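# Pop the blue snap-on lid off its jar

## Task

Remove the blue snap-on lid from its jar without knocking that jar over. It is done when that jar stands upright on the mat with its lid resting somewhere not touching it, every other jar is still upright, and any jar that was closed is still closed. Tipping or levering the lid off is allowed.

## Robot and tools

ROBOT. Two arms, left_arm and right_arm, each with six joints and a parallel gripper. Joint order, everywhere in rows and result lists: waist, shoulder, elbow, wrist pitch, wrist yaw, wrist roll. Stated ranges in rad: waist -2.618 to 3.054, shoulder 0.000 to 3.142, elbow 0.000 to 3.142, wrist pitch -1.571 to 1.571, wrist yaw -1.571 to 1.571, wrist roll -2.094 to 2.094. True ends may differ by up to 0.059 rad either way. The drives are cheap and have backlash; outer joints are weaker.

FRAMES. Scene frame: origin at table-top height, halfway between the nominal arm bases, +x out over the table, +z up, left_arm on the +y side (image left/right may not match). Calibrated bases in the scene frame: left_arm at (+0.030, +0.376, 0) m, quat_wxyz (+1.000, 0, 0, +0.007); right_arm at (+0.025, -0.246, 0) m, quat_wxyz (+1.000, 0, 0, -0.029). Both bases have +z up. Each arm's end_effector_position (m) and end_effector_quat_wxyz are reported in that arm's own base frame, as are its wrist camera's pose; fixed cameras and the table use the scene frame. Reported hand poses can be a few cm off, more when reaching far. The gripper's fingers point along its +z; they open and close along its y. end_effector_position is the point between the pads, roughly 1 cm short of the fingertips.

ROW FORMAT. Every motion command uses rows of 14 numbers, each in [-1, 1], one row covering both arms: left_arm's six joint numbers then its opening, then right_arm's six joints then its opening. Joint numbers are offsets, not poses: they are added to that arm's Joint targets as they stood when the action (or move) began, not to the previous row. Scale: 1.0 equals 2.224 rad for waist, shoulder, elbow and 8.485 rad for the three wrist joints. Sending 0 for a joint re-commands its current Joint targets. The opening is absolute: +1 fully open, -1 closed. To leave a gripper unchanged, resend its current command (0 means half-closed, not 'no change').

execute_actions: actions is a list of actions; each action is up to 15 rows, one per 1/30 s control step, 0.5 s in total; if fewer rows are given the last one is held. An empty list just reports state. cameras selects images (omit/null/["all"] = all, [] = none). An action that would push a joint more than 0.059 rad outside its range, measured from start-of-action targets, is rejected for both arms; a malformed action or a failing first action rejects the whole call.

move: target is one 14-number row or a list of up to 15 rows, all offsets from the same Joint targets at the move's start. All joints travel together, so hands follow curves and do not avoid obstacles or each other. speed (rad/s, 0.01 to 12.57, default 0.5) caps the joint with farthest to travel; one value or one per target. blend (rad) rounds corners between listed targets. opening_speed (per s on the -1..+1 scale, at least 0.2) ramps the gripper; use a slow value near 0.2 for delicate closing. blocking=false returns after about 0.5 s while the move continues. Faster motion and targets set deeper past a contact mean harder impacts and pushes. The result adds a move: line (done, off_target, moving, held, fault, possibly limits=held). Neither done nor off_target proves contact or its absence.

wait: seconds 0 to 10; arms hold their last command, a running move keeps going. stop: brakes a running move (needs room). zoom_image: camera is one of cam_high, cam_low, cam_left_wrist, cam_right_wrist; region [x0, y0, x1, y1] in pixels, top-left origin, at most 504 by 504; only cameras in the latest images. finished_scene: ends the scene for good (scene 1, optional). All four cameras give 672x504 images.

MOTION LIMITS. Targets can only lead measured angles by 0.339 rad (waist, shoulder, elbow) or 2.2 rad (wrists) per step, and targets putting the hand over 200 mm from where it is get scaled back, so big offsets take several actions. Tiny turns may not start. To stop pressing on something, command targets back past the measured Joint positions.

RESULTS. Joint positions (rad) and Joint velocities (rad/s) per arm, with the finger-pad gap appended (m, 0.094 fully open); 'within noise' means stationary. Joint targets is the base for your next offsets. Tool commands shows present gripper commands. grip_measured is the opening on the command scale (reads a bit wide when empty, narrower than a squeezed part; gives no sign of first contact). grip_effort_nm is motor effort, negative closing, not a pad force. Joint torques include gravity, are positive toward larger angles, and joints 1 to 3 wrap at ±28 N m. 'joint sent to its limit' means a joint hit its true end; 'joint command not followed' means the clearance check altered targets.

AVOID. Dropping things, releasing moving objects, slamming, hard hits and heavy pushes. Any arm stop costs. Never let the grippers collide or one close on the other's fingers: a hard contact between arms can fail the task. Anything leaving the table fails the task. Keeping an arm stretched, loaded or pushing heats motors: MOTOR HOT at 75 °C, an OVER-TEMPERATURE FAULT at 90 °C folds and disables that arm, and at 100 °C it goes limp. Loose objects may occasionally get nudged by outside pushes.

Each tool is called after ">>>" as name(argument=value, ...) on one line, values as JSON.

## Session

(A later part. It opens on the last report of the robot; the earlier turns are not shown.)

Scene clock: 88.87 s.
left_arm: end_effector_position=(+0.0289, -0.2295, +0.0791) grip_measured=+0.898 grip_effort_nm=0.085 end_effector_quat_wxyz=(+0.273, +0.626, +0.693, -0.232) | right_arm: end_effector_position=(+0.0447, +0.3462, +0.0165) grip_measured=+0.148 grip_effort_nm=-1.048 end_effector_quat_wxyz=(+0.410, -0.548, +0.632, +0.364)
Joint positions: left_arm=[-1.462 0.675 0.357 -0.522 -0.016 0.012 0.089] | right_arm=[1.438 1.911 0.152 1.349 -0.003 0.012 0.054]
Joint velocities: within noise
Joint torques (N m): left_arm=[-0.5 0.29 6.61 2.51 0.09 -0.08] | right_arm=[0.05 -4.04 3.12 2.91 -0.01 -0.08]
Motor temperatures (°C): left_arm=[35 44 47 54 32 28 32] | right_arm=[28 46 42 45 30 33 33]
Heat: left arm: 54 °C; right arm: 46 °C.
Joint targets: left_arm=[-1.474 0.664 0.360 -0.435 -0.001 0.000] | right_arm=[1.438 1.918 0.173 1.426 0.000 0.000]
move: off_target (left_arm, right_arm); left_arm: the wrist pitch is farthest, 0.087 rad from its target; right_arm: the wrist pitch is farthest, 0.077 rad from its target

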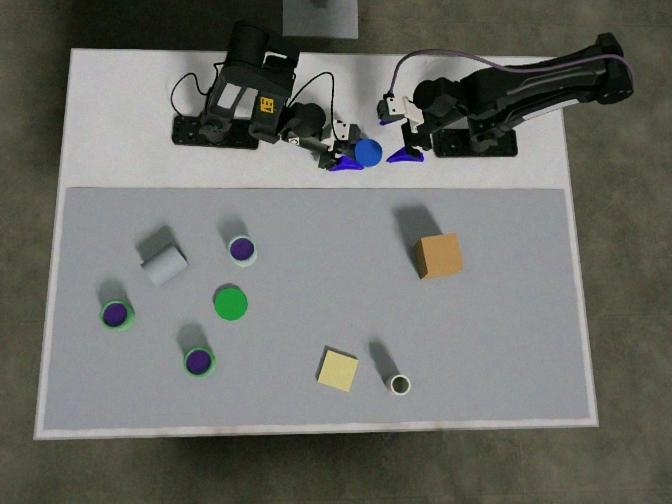

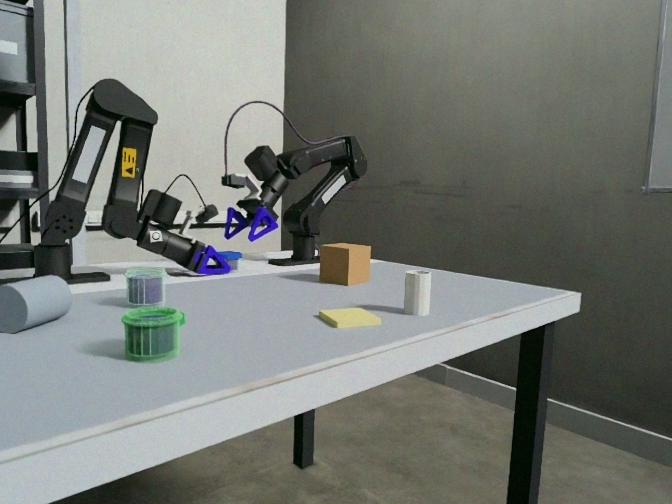

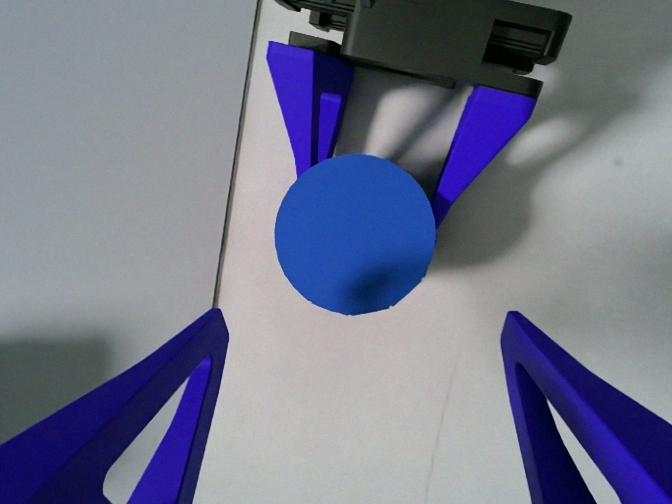

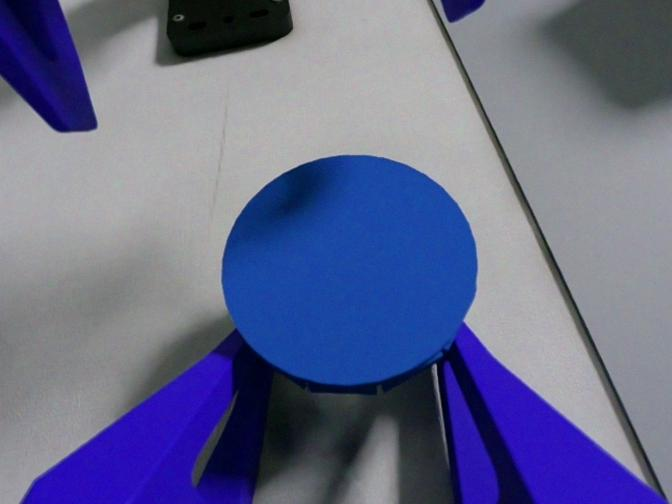

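>>> move(target=[[0,0.1403,-0.0292,0.0433,0,0,0.9,0,0,0,0,0,0,-0.3]], speed=0.25)

>>> zoom_image(camera="cam_low", region=[160, 200, 260, 300])

Scene clock: 91.43 s.
left_arm: end_effector_position=(+0.0326, -0.2640, +0.0437) grip_measured=+0.898 grip_effort_nm=0.085 end_effector_quat_wxyz=(+0.271, +0.626, +0.694, -0.230) | right_arm: end_effector_position=(+0.0447, +0.3462, +0.0165) grip_measured=+0.148 grip_effort_nm=-1.043 end_effector_quat_wxyz=(+0.410, -0.548, +0.632, +0.364)
Joint positions: left_arm=[-1.462 0.982 0.296 -0.158 -0.016 0.012 0.089] | right_arm=[1.438 1.911 0.152 1.349 -0.003 0.012 0.054]
Joint velocities: within noise
Joint torques (N m): left_arm=[-0.44 -0.91 5.94 2.54 0.1 -0.09] | right_arm=[0.42 -4.04 3.26 2.91 0.09 -0.11]
Motor temperatures (°C): left_arm=[35 44 46 54 32 28 32] | right_arm=[28 46 42 45 30 33 33]
Heat: left arm: 54 °C; right arm: 46 °C.
Joint targets: left_arm=[-1.474 0.976 0.295 -0.068 -0.001 0.000] | right_arm=[1.438 1.918 0.173 1.426 0.000 0.000]
move: off_target (left_arm, right_arm); left_arm: the wrist pitch is farthest, 0.091 rad from its target; right_arm: the wrist pitch is farthest, 0.077 rad from its target

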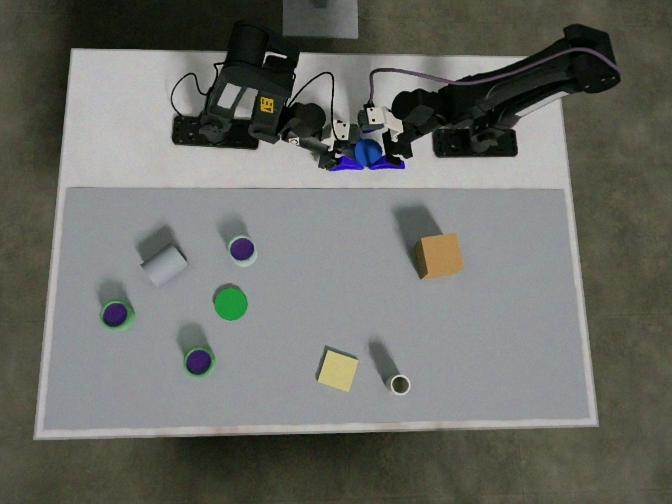

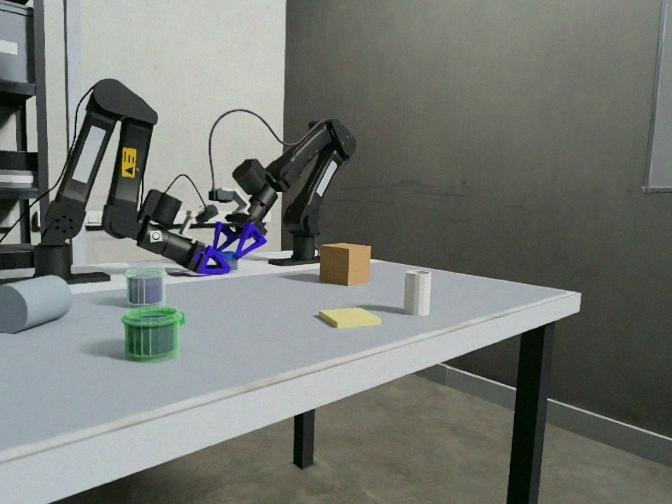

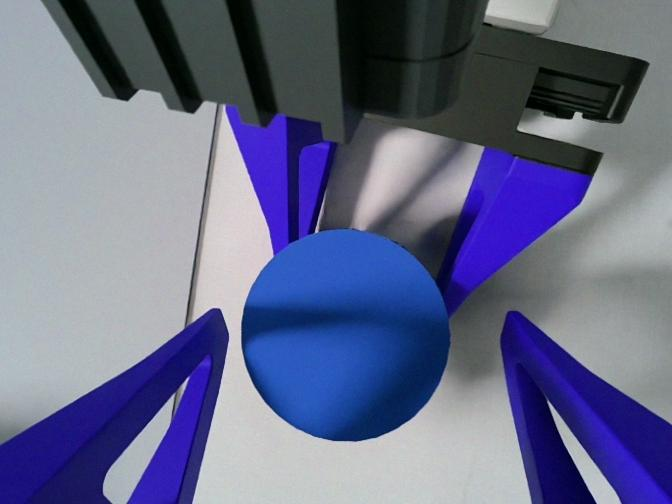

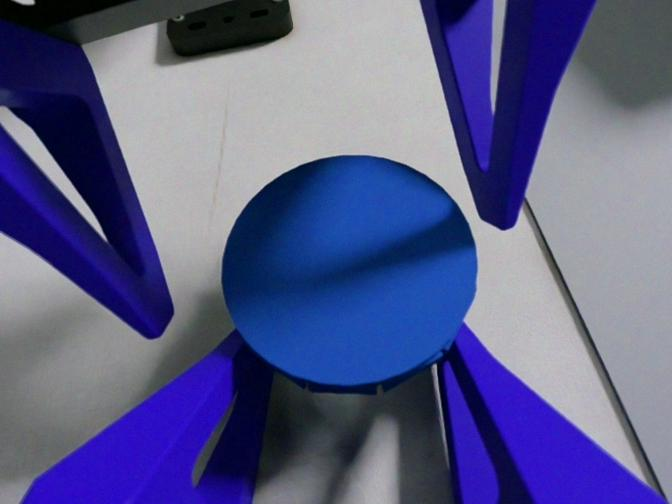

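Scaled by 5.040 from the camera's 672x504 image, which has a finer 960x720 frame.

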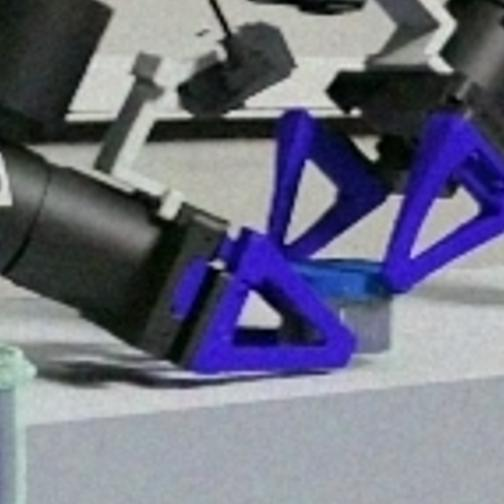

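>>> move(target=[[0.0099,0.0121,-0.0099,0.0058,0,0,0.9,0,0,0,0,0,0,-0.3],[0.0099,0.0121,-0.0099,0.0058,0,0,0.5,0,0,0,0,0,0,-0.3]], speed=0.2, opening_speed=0.6)

>>> zoom_image(camera="cam_low", region=[160, 200, 260, 300])

Scene clock: 93.93 s.
left_arm: end_effector_position=(+0.0355, -0.2643, +0.0370) grip_measured=+0.502 grip_effort_nm=-0.115 end_effector_quat_wxyz=(+0.273, +0.622, +0.697, -0.229) | right_arm: end_effector_position=(+0.0436, +0.3463, +0.0165) grip_measured=+0.148 grip_effort_nm=-1.043 end_effector_quat_wxyz=(+0.409, -0.550, +0.630, +0.366)
Joint positions: left_arm=[-1.451 1.008 0.275 -0.109 -0.016 0.012 0.071] | right_arm=[1.438 1.911 0.152 1.349 -0.009 0.009 0.054]
Joint velocities: within noise
Joint torques (N m): left_arm=[0.35 -0.96 5.86 2.56 0.09 -0.1] | right_arm=[0.39 -4.01 3.21 2.9 0.02 -0.08]
Motor temperatures (°C): left_arm=[35 44 46 54 32 28 32] | right_arm=[28 46 42 46 30 33 33]
Heat: left arm: 54 °C; right arm: 46 °C.
Joint targets: left_arm=[-1.452 1.003 0.273 -0.018 -0.001 0.000] | right_arm=[1.438 1.918 0.173 1.426 0.000 0.000]
move: off_target (left_arm, right_arm); target 2's new numbers were sent with left_arm's wrist pitch 0.090 rad from that target; left_arm: the wrist pitch is farthest, 0.090 rad from its target; right_arm: the wrist pitch is farthest, 0.077 rad from its target

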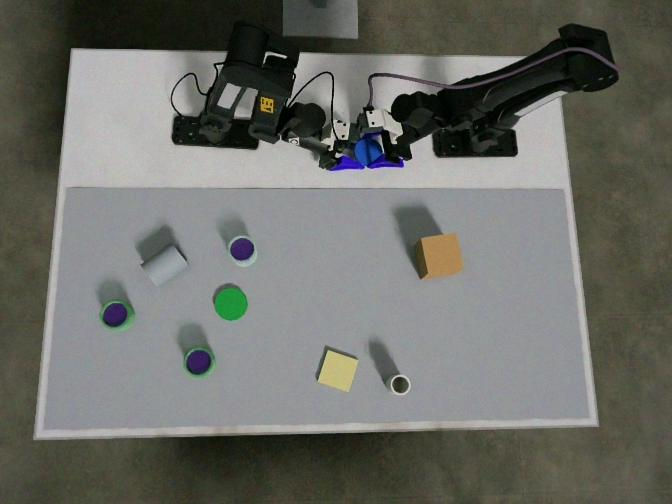

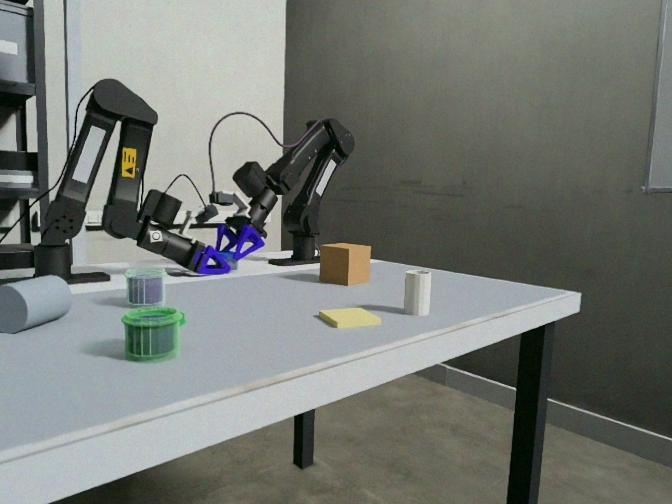

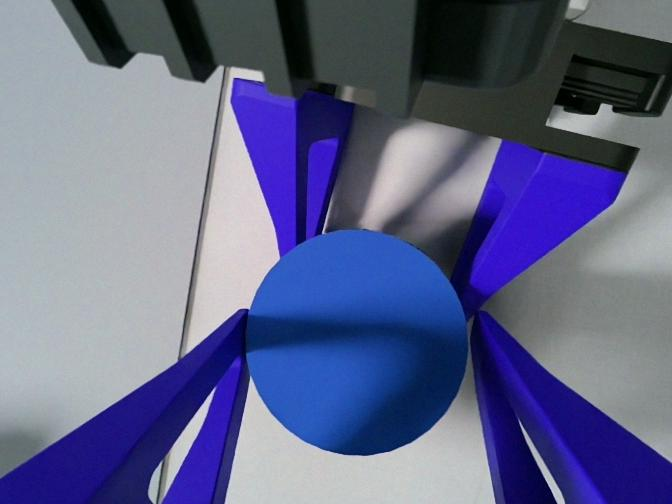

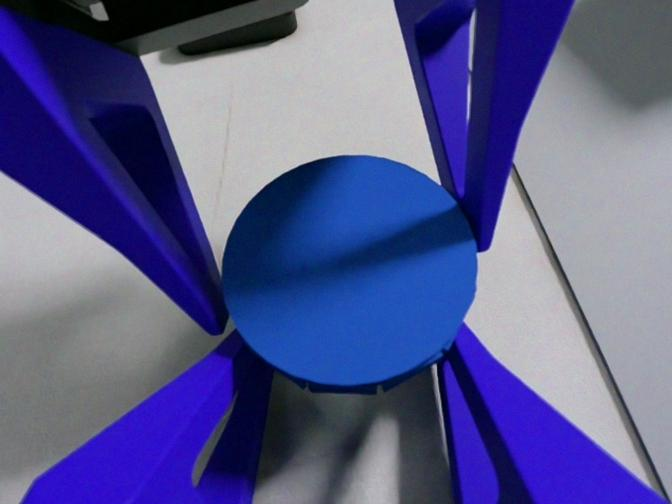

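Scaled by 5.040 from the camera's 672x504 image, which has a finer 960x720 frame.

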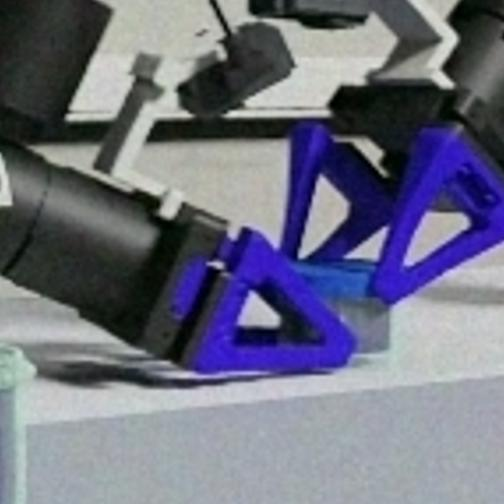

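>>> move(target=[[0,0,0,0,0,0,0.34,0,0,0,0,0,0,-0.3],[0,0,0,0,0,0,0.05,0,0.009,0,-0.006,0,0,-0.4],[0,-0.027,0.0045,-0.0035,0,0,0.05,0,0.009,0,-0.006,0,0,-0.4]], speed=0.06, opening_speed=0.4)

>>> zoom_image(camera="cam_low", region=[160, 200, 260, 300])

Scene clock: 99.73 s.
left_arm: end_effector_position=(+0.0361, -0.2633, +0.0391) grip_measured=+0.372 grip_effort_nm=-1.053 end_effector_quat_wxyz=(+0.278, +0.620, +0.696, -0.233) | right_arm: end_effector_position=(+0.0436, +0.3481, +0.0166) grip_measured=+0.148 grip_effort_nm=-1.048 end_effector_quat_wxyz=(+0.410, -0.550, +0.628, +0.368)
Joint positions: left_arm=[-1.45 0.985 0.265 -0.109 -0.017 0.012 0.064] | right_arm=[1.438 1.925 0.156 1.365 -0.01 0.007 0.054]
Joint velocities: within noise
Joint torques (N m): left_arm=[0.23 -3.82 7.2 2.22 0.11 -0.09] | right_arm=[0.38 -3.52 2.82 2.13 0.08 -0.12]
Motor temperatures (°C): left_arm=[35 44 45 54 32 28 32] | right_arm=[28 45 42 46 30 33 34]
Heat: left arm: 54 °C; right arm: 46 °C.
Joint targets: left_arm=[-1.452 0.943 0.283 -0.048 -0.001 0.000] | right_arm=[1.438 1.938 0.173 1.375 0.000 0.000]
move: off_target (left_arm); target 2's new numbers were sent with left_arm's wrist pitch 0.091 rad from that target; left_arm: the wrist pitch is farthest, 0.061 rad from its target

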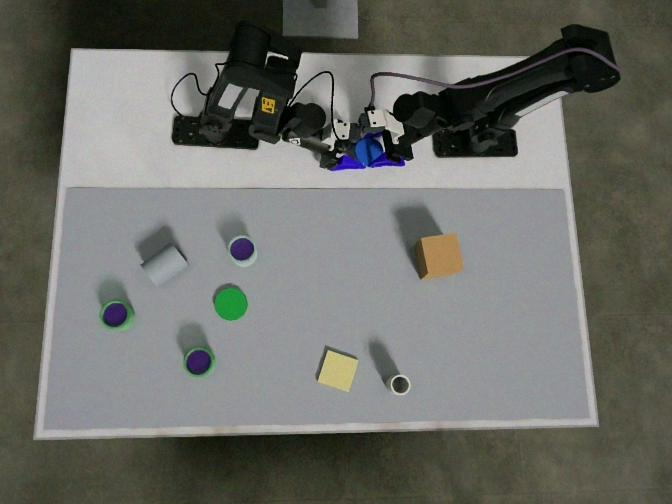

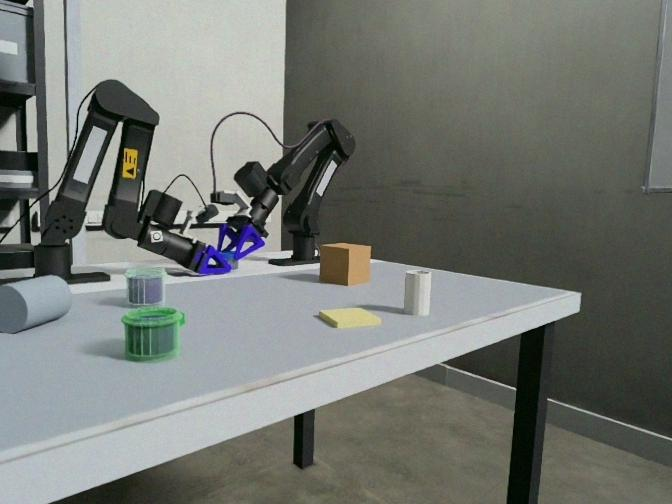

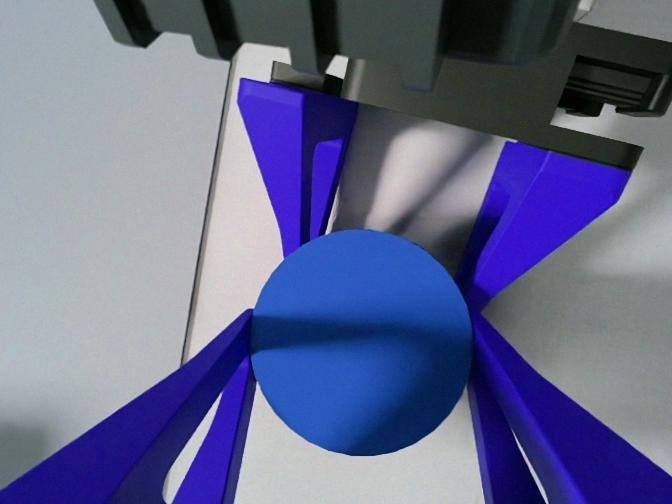

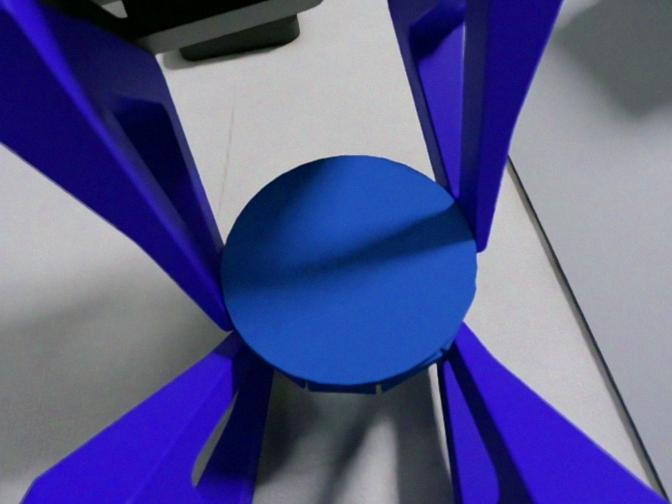

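Scaled by 5.040 from the camera's 672x504 image, which has a finer 960x720 frame.

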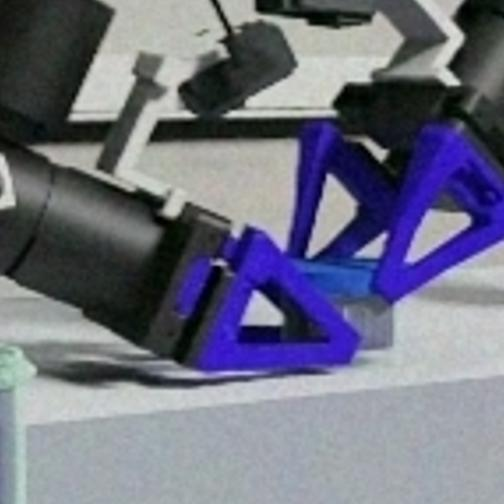

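>>> move(target=[[0,0,0,0,0,0,-0.1,0,0.018,0,-0.015,0,0,-0.5],[0,-0.054,0.01,-0.003,0,0,-0.1,0,0.018,0,-0.015,0,0,-0.5]], speed=0.08)

>>> zoom_image(camera="cam_low", region=[160, 200, 260, 300])

Scene clock: 103.67 s.
left_arm: end_effector_position=(+0.0360, -0.2550, +0.0491) grip_measured=+0.371 grip_effort_nm=-1.048 end_effector_quat_wxyz=(+0.285, +0.617, +0.695, -0.236) | right_arm: end_effector_position=(+0.0432, +0.3579, +0.0233) grip_measured=+0.148 grip_effort_nm=-1.043 end_effector_quat_wxyz=(+0.421, -0.543, +0.619, +0.381)
Joint positions: left_arm=[-1.448 0.882 0.265 -0.197 -0.02 0.012 0.064] | right_arm=[1.441 1.951 0.181 1.406 -0.013 0.01 0.054]
Joint velocities: within noise
Joint torques (N m): left_arm=[0.2 -4.74 9.14 2.99 0.13 -0.08] | right_arm=[0.02 -2.43 0.8 0.44 0.06 -0.1]
Motor temperatures (°C): left_arm=[35 44 45 54 32 28 32] | right_arm=[28 45 42 45 30 33 34]
Heat: left arm: 54 °C; right arm: 45 °C.
Joint targets: left_arm=[-1.452 0.823 0.305 -0.073 -0.001 0.000] | right_arm=[1.438 1.978 0.173 1.247 0.000 0.000]
move: off_target (left_arm, right_arm); left_arm: the wrist pitch is farthest, 0.123 rad from its target; right_arm: the wrist pitch is farthest, 0.158 rad from its target

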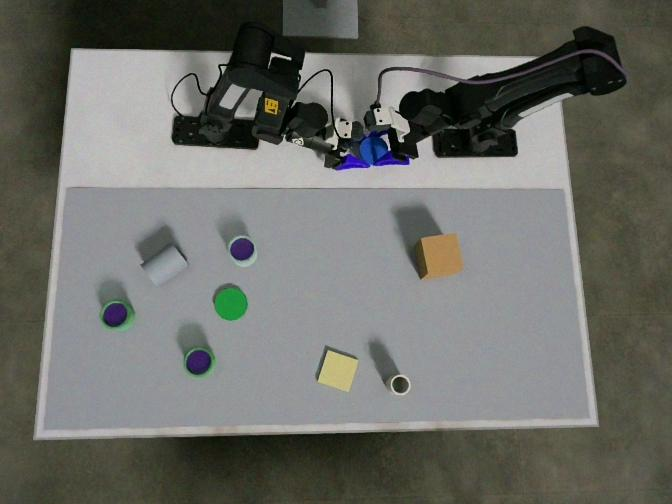

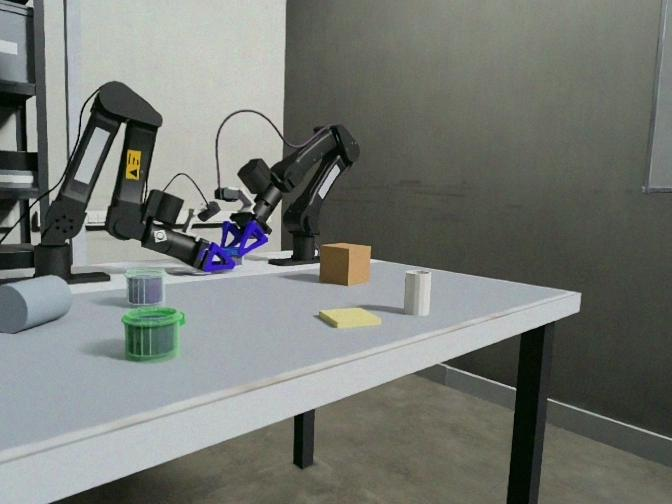

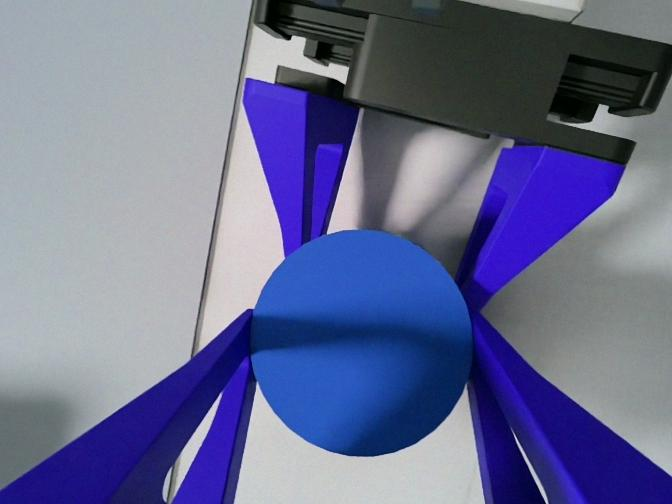

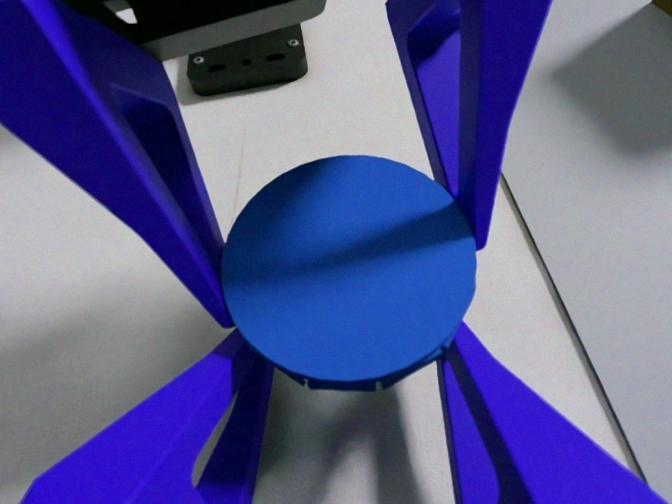

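Scaled by 5.040 from the camera's 672x504 image, which has a finer 960x720 frame.

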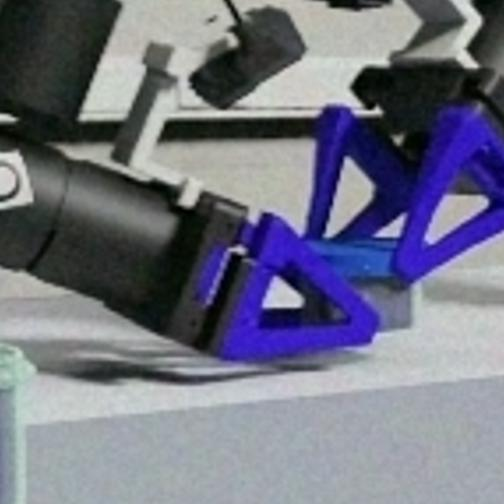

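>>> move(target=[[0,-0.02,0.02,0,0,0,-0.3,0,0.03,-0.015,-0.02,0,0,-0.7],[0,-0.05,0.03,0.008,0,0,-0.3,0,0.04,-0.02,-0.03,0,0,-0.7]], speed=0.08)

>>> zoom_image(camera="cam_low", region=[160, 200, 260, 300])

Scene clock: 107.40 s.
left_arm: end_effector_position=(+0.0361, -0.2509, +0.0580) grip_measured=+0.371 grip_effort_nm=-1.043 end_effector_quat_wxyz=(+0.294, +0.612, +0.693, -0.243) | right_arm: end_effector_position=(+0.0421, +0.3626, +0.0252) grip_measured=+0.148 grip_effort_nm=-1.053 end_effector_quat_wxyz=(+0.424, -0.540, +0.614, +0.389)
Joint positions: left_arm=[-1.448 0.808 0.265 -0.246 -0.023 0.009 0.064] | right_arm=[1.443 1.974 0.193 1.435 -0.02 0.013 0.054]
Joint velocities: within noise
Joint torques (N m): left_arm=[0.17 -7.58 14.58 4.42 0.17 -0.06] | right_arm=[0.09 2.15 -2.99 -2.48 0.13 -0.1]
Motor temperatures (°C): left_arm=[34 44 46 56 32 28 32] | right_arm=[28 45 41 44 29 33 34]
Heat: left arm: 56 °C; right arm: 45 °C.
Joint targets: left_arm=[-1.452 0.712 0.372 -0.006 -0.001 0.000] | right_arm=[1.438 2.067 0.128 0.993 0.000 0.000]
move: off_target (left_arm, right_arm); left_arm: the wrist pitch is farthest, 0.241 rad from its target; right_arm: the wrist pitch is farthest, 0.443 rad from its target

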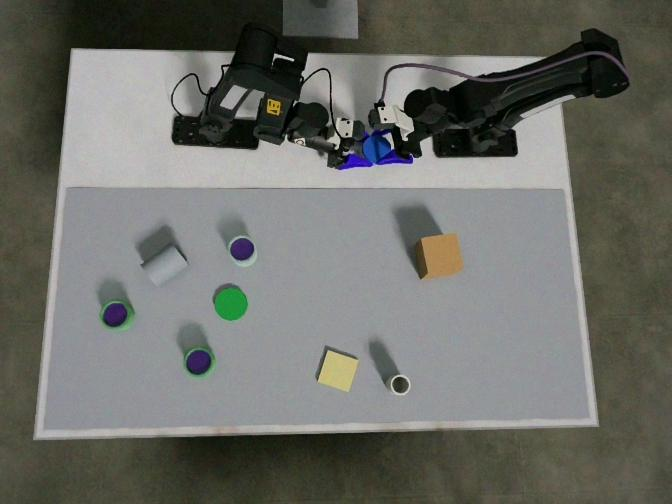

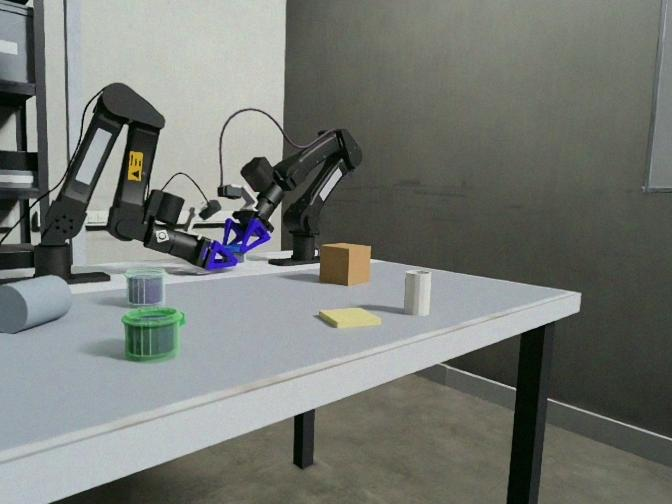

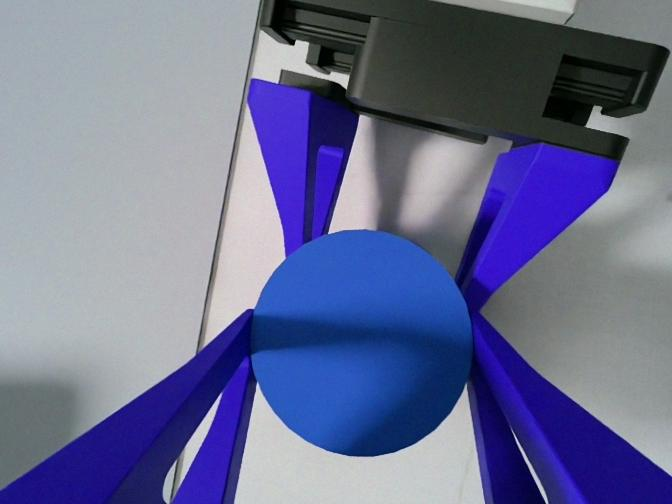

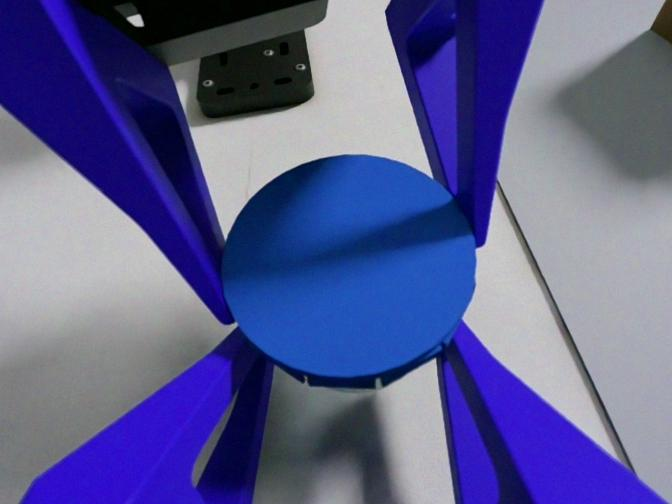

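Scaled by 5.040 from the camera's 672x504 image, which has a finer 960x720 frame.

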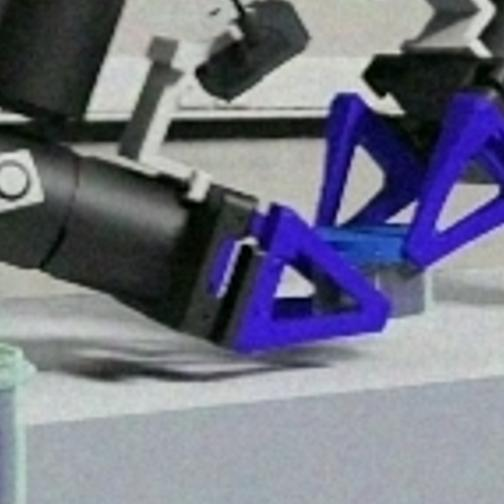

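>>> move(target=[[0,-0.0031,0.009,-0.0306,0,0,-0.3,0,-0.1839,0.0549,0.0111,0,0,-0.7],[0,-0.0031,0.009,-0.0306,0,0.03,-0.3,0,-0.1839,0.0549,0.0111,0,0.03,-0.7]], speed=[0.2,0.15])

>>> zoom_image(camera="cam_low", region=[160, 200, 260, 300])

Scene clock: 113.77 s.
left_arm: end_effector_position=(+0.0378, -0.2571, +0.0956) grip_measured=+0.357 grip_effort_nm=-1.043 end_effector_quat_wxyz=(+0.349, +0.678, +0.606, -0.226) | right_arm: end_effector_position=(+0.0421, +0.3650, +0.0554) grip_measured=+0.147 grip_effort_nm=-1.043 end_effector_quat_wxyz=(+0.372, -0.467, +0.678, +0.429)
Joint positions: left_arm=[-1.441 0.724 0.344 -0.333 -0.017 0.251 0.064] | right_arm=[1.447 1.684 0.218 1.104 -0.012 0.25 0.054]
Joint velocities: within noise
Joint torques (N m): left_arm=[-0.43 -0.79 10.17 2.47 0.09 0.06] | right_arm=[-0.29 -6.45 5.94 1.93 0.09 0.09]
Motor temperatures (°C): left_arm=[34 44 47 57 32 28 32] | right_arm=[28 45 41 44 29 33 34]
Heat: left arm: 57 °C; right arm: 45 °C.
Joint targets: left_arm=[-1.452 0.705 0.392 -0.265 -0.001 0.255] | right_arm=[1.438 1.657 0.250 1.087 0.000 0.254]
move: off_target (left_arm); left_arm: the wrist pitch is farthest, 0.067 rad from its target

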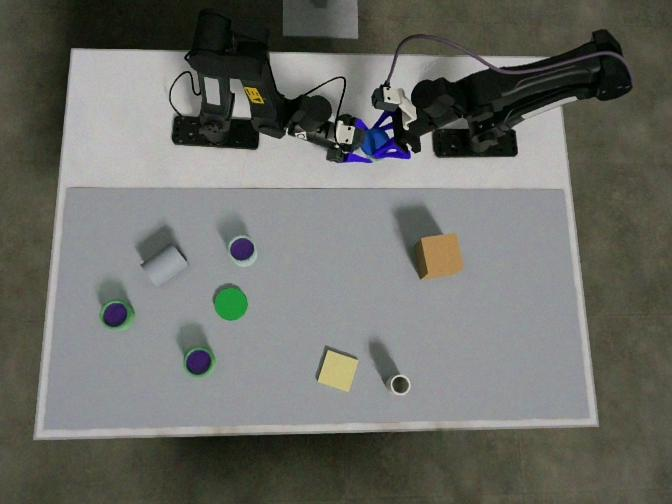

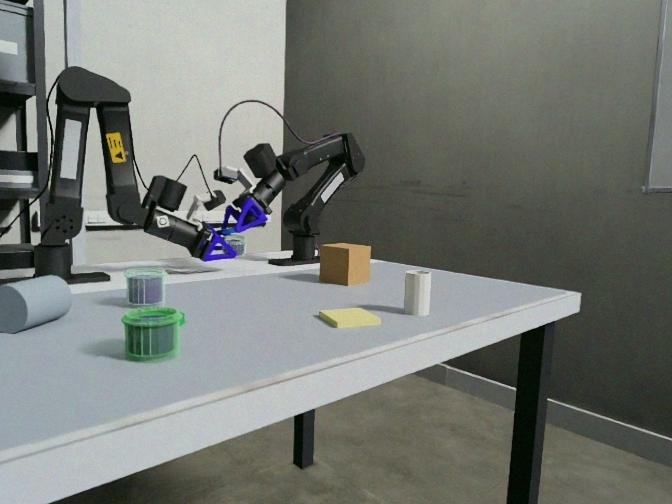

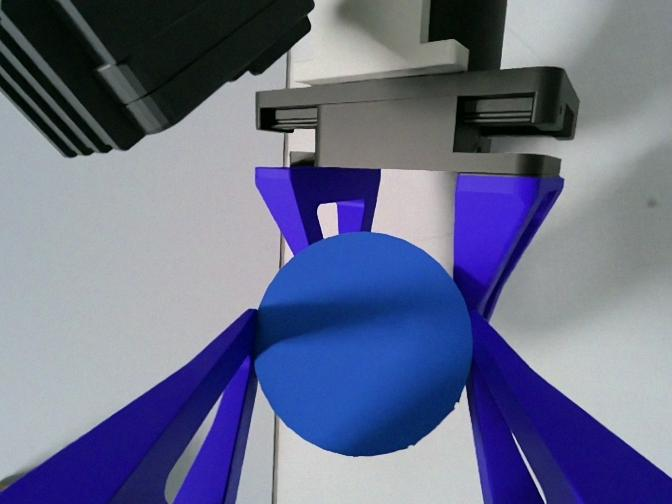

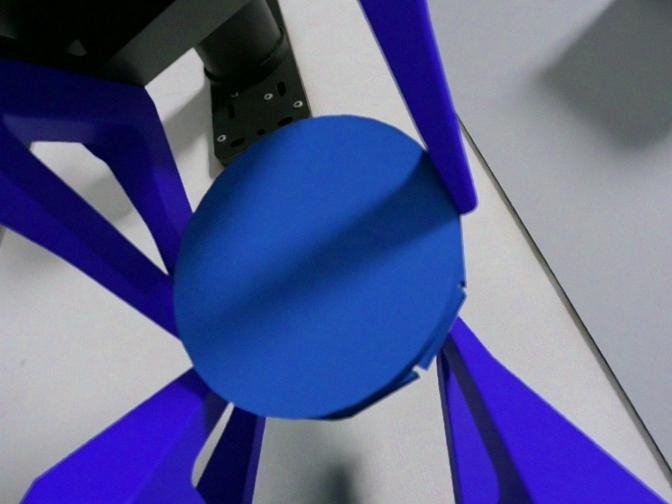

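Scaled by 5.040 from the camera's 672x504 image, which has a finer 960x720 frame.

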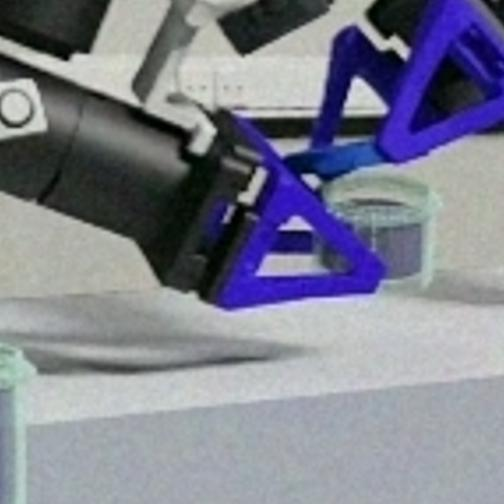

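>>> move(target=[[0,-0.1057,0.0778,-0.0489,0,0,-0.3,0,0,0,0,0,0,-0.7],[0.2,-0.1057,0.0778,-0.0489,0,-0.03,-0.3,0,0,0,0,0,-0.0299,-0.7]], speed=[0.35,0.5])

>>> zoom_image(camera="cam_low", region=[170, 120, 320, 270])

Scene clock: 118.13 s.
left_arm: end_effector_position=(+0.1265, -0.1932, +0.1667) grip_measured=+0.357 grip_effort_nm=-1.043 end_effector_quat_wxyz=(+0.409, +0.431, +0.775, -0.213) | right_arm: end_effector_position=(+0.0421, +0.3650, +0.0554) grip_measured=+0.147 grip_effort_nm=-1.048 end_effector_quat_wxyz=(+0.419, -0.542, +0.619, +0.383)
Joint positions: left_arm=[-1.007 0.476 0.517 -0.654 -0.014 0.017 0.064] | right_arm=[1.447 1.684 0.218 1.104 -0.012 0.016 0.054]
Joint velocities: within noise
Joint torques (N m): left_arm=[0.43 0.76 10 1.44 0.09 -0.12] | right_arm=[-0.43 -6.46 5.86 1.99 0.12 -0.16]
Motor temperatures (°C): left_arm=[34 44 47 55 32 28 32] | right_arm=[28 45 42 44 29 33 34]
Heat: left arm: 55 °C; right arm: 45 °C.
Joint targets: left_arm=[-1.007 0.470 0.565 -0.680 -0.001 0.000] | right_arm=[1.438 1.657 0.250 1.087 0.000 0.001]
move: off_target (left_arm); left_arm: the elbow is farthest, 0.048 rad from its target

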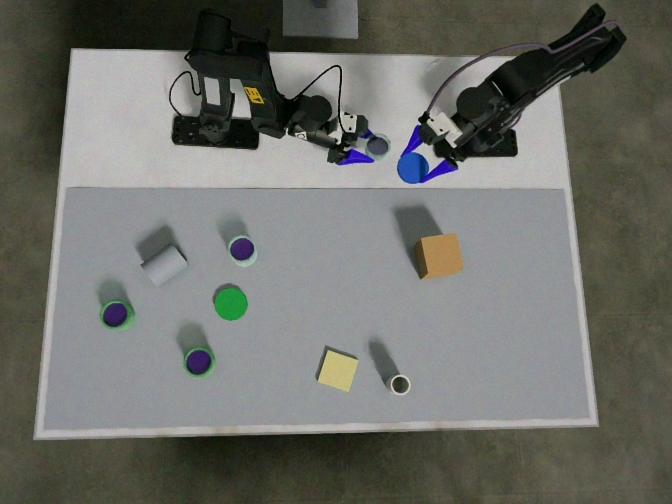

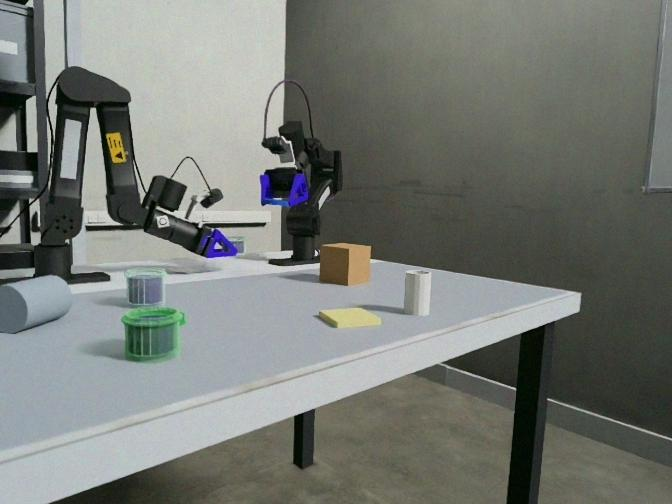

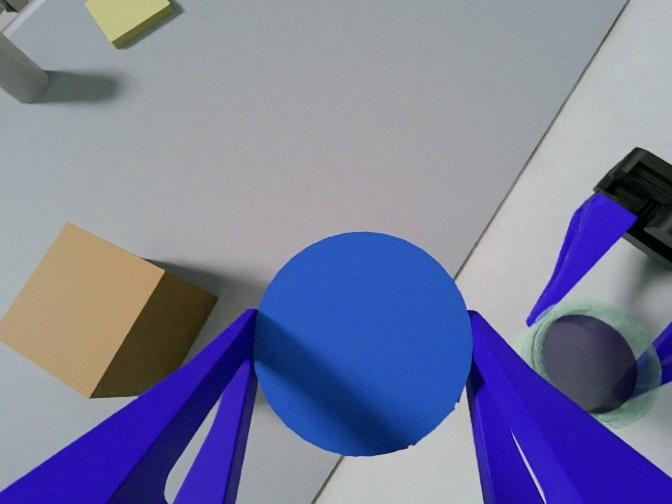

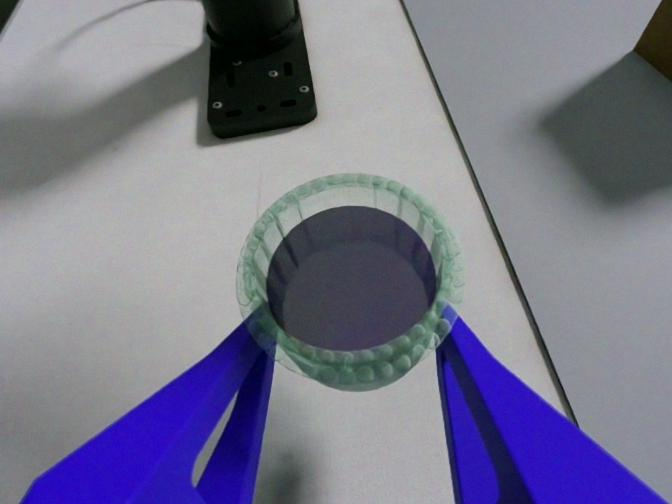

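Scaled by 3.360 from the camera's 672x504 image, which has a finer 960x720 frame.

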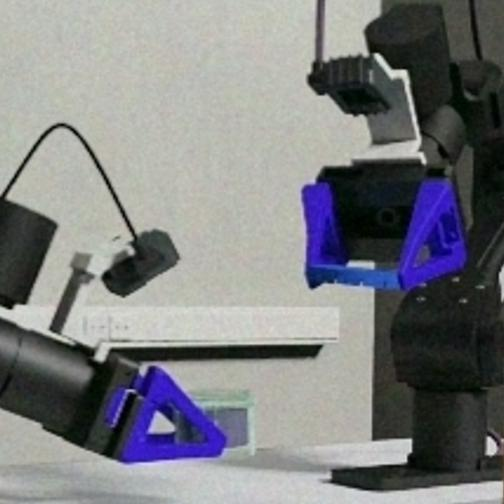

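>>> move(target=[[0.4528,0,0,0,0,0,-0.3,0,0,0,0,0,0,-0.7],[0.4528,0.4901,0.1057,0.0754,0,0,-0.3,-0.107,0.0193,0.036,-0.0035,0,0,-0.7],[0.4528,0.4901,0.1057,0.0754,0,0,-0.3,-0.1677,0.1115,0.1475,-0.0161,0,0,-0.7]], speed=[0.6,0.5,0.3], blend=[0.05,0,0])

>>> zoom_image(camera="cam_low", region=[210, 170, 360, 320])

Scene clock: 124.00 s.
left_arm: end_effector_position=(+0.3758, +0.0029, +0.0438) grip_measured=+0.357 grip_effort_nm=-1.048 end_effector_quat_wxyz=(+0.308, +0.005, +0.951, +0.007) | right_arm: end_effector_position=(+0.2159, +0.3907, +0.0474) grip_measured=+0.147 grip_effort_nm=-1.043 end_effector_quat_wxyz=(+0.478, -0.416, +0.719, +0.286)
Joint positions: left_arm=[0 1.566 0.75 -0.129 -0.011 0.013 0.064] | right_arm=[1.064 1.902 0.544 0.969 0 0.015 0.054]
Joint velocities: within noise
Joint torques (N m): left_arm=[0.38 -5.11 9.48 2.42 0.06 -0.08] | right_arm=[-0.64 -6.63 6.58 1.81 0.02 -0.09]
Motor temperatures (°C): left_arm=[34 44 46 54 31 28 32] | right_arm=[28 45 42 44 29 33 34]
Heat: left arm: 54 °C; right arm: 45 °C.
Joint targets: left_arm=[0.000 1.560 0.800 -0.040 -0.001 0.000] | right_arm=[1.065 1.905 0.578 0.950 0.000 0.001]
move: off_target (left_arm); left_arm: the wrist pitch is farthest, 0.089 rad from its target

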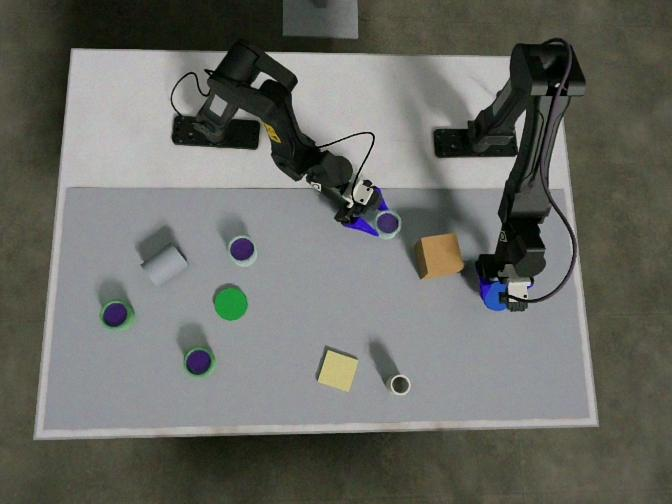

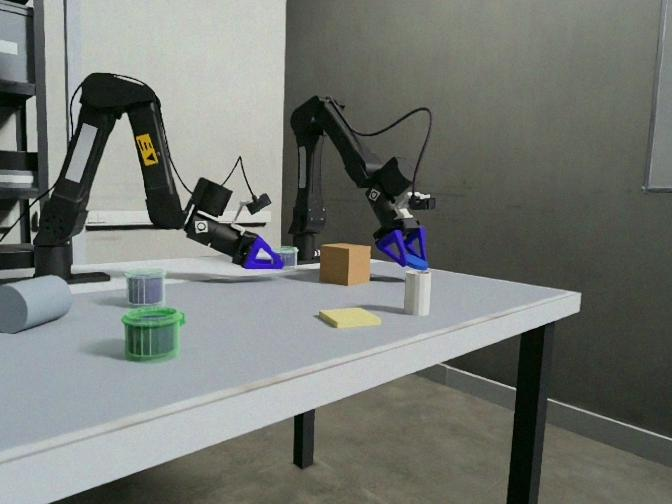

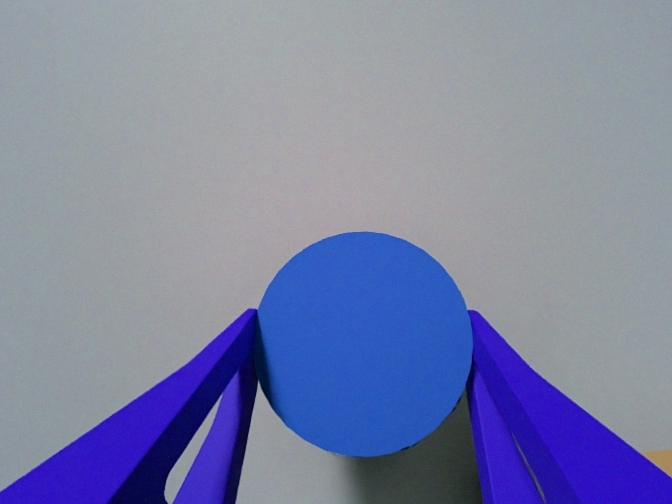

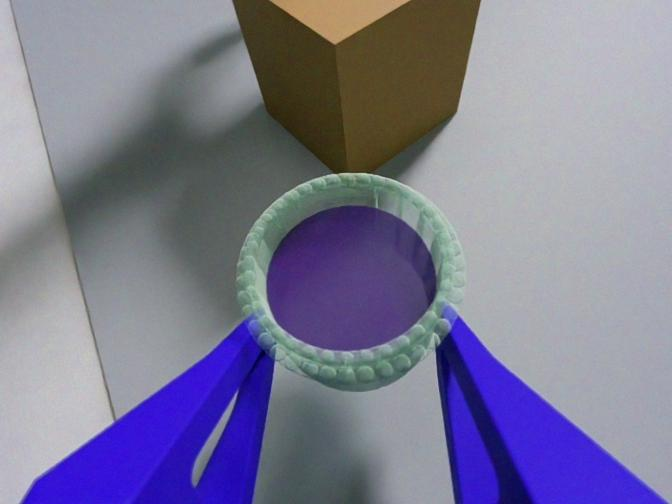

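Scaled by 3.360 from the camera's 672x504 image, which has a finer 960x720 frame.

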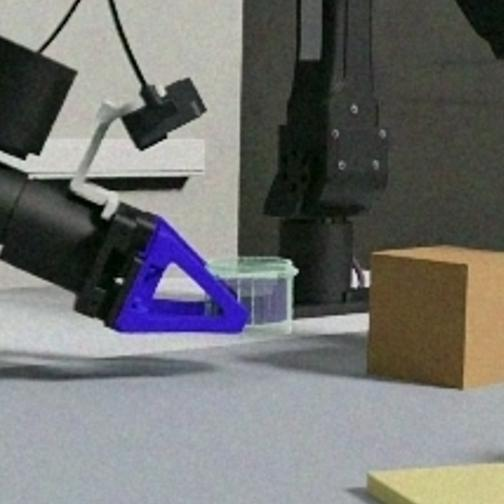

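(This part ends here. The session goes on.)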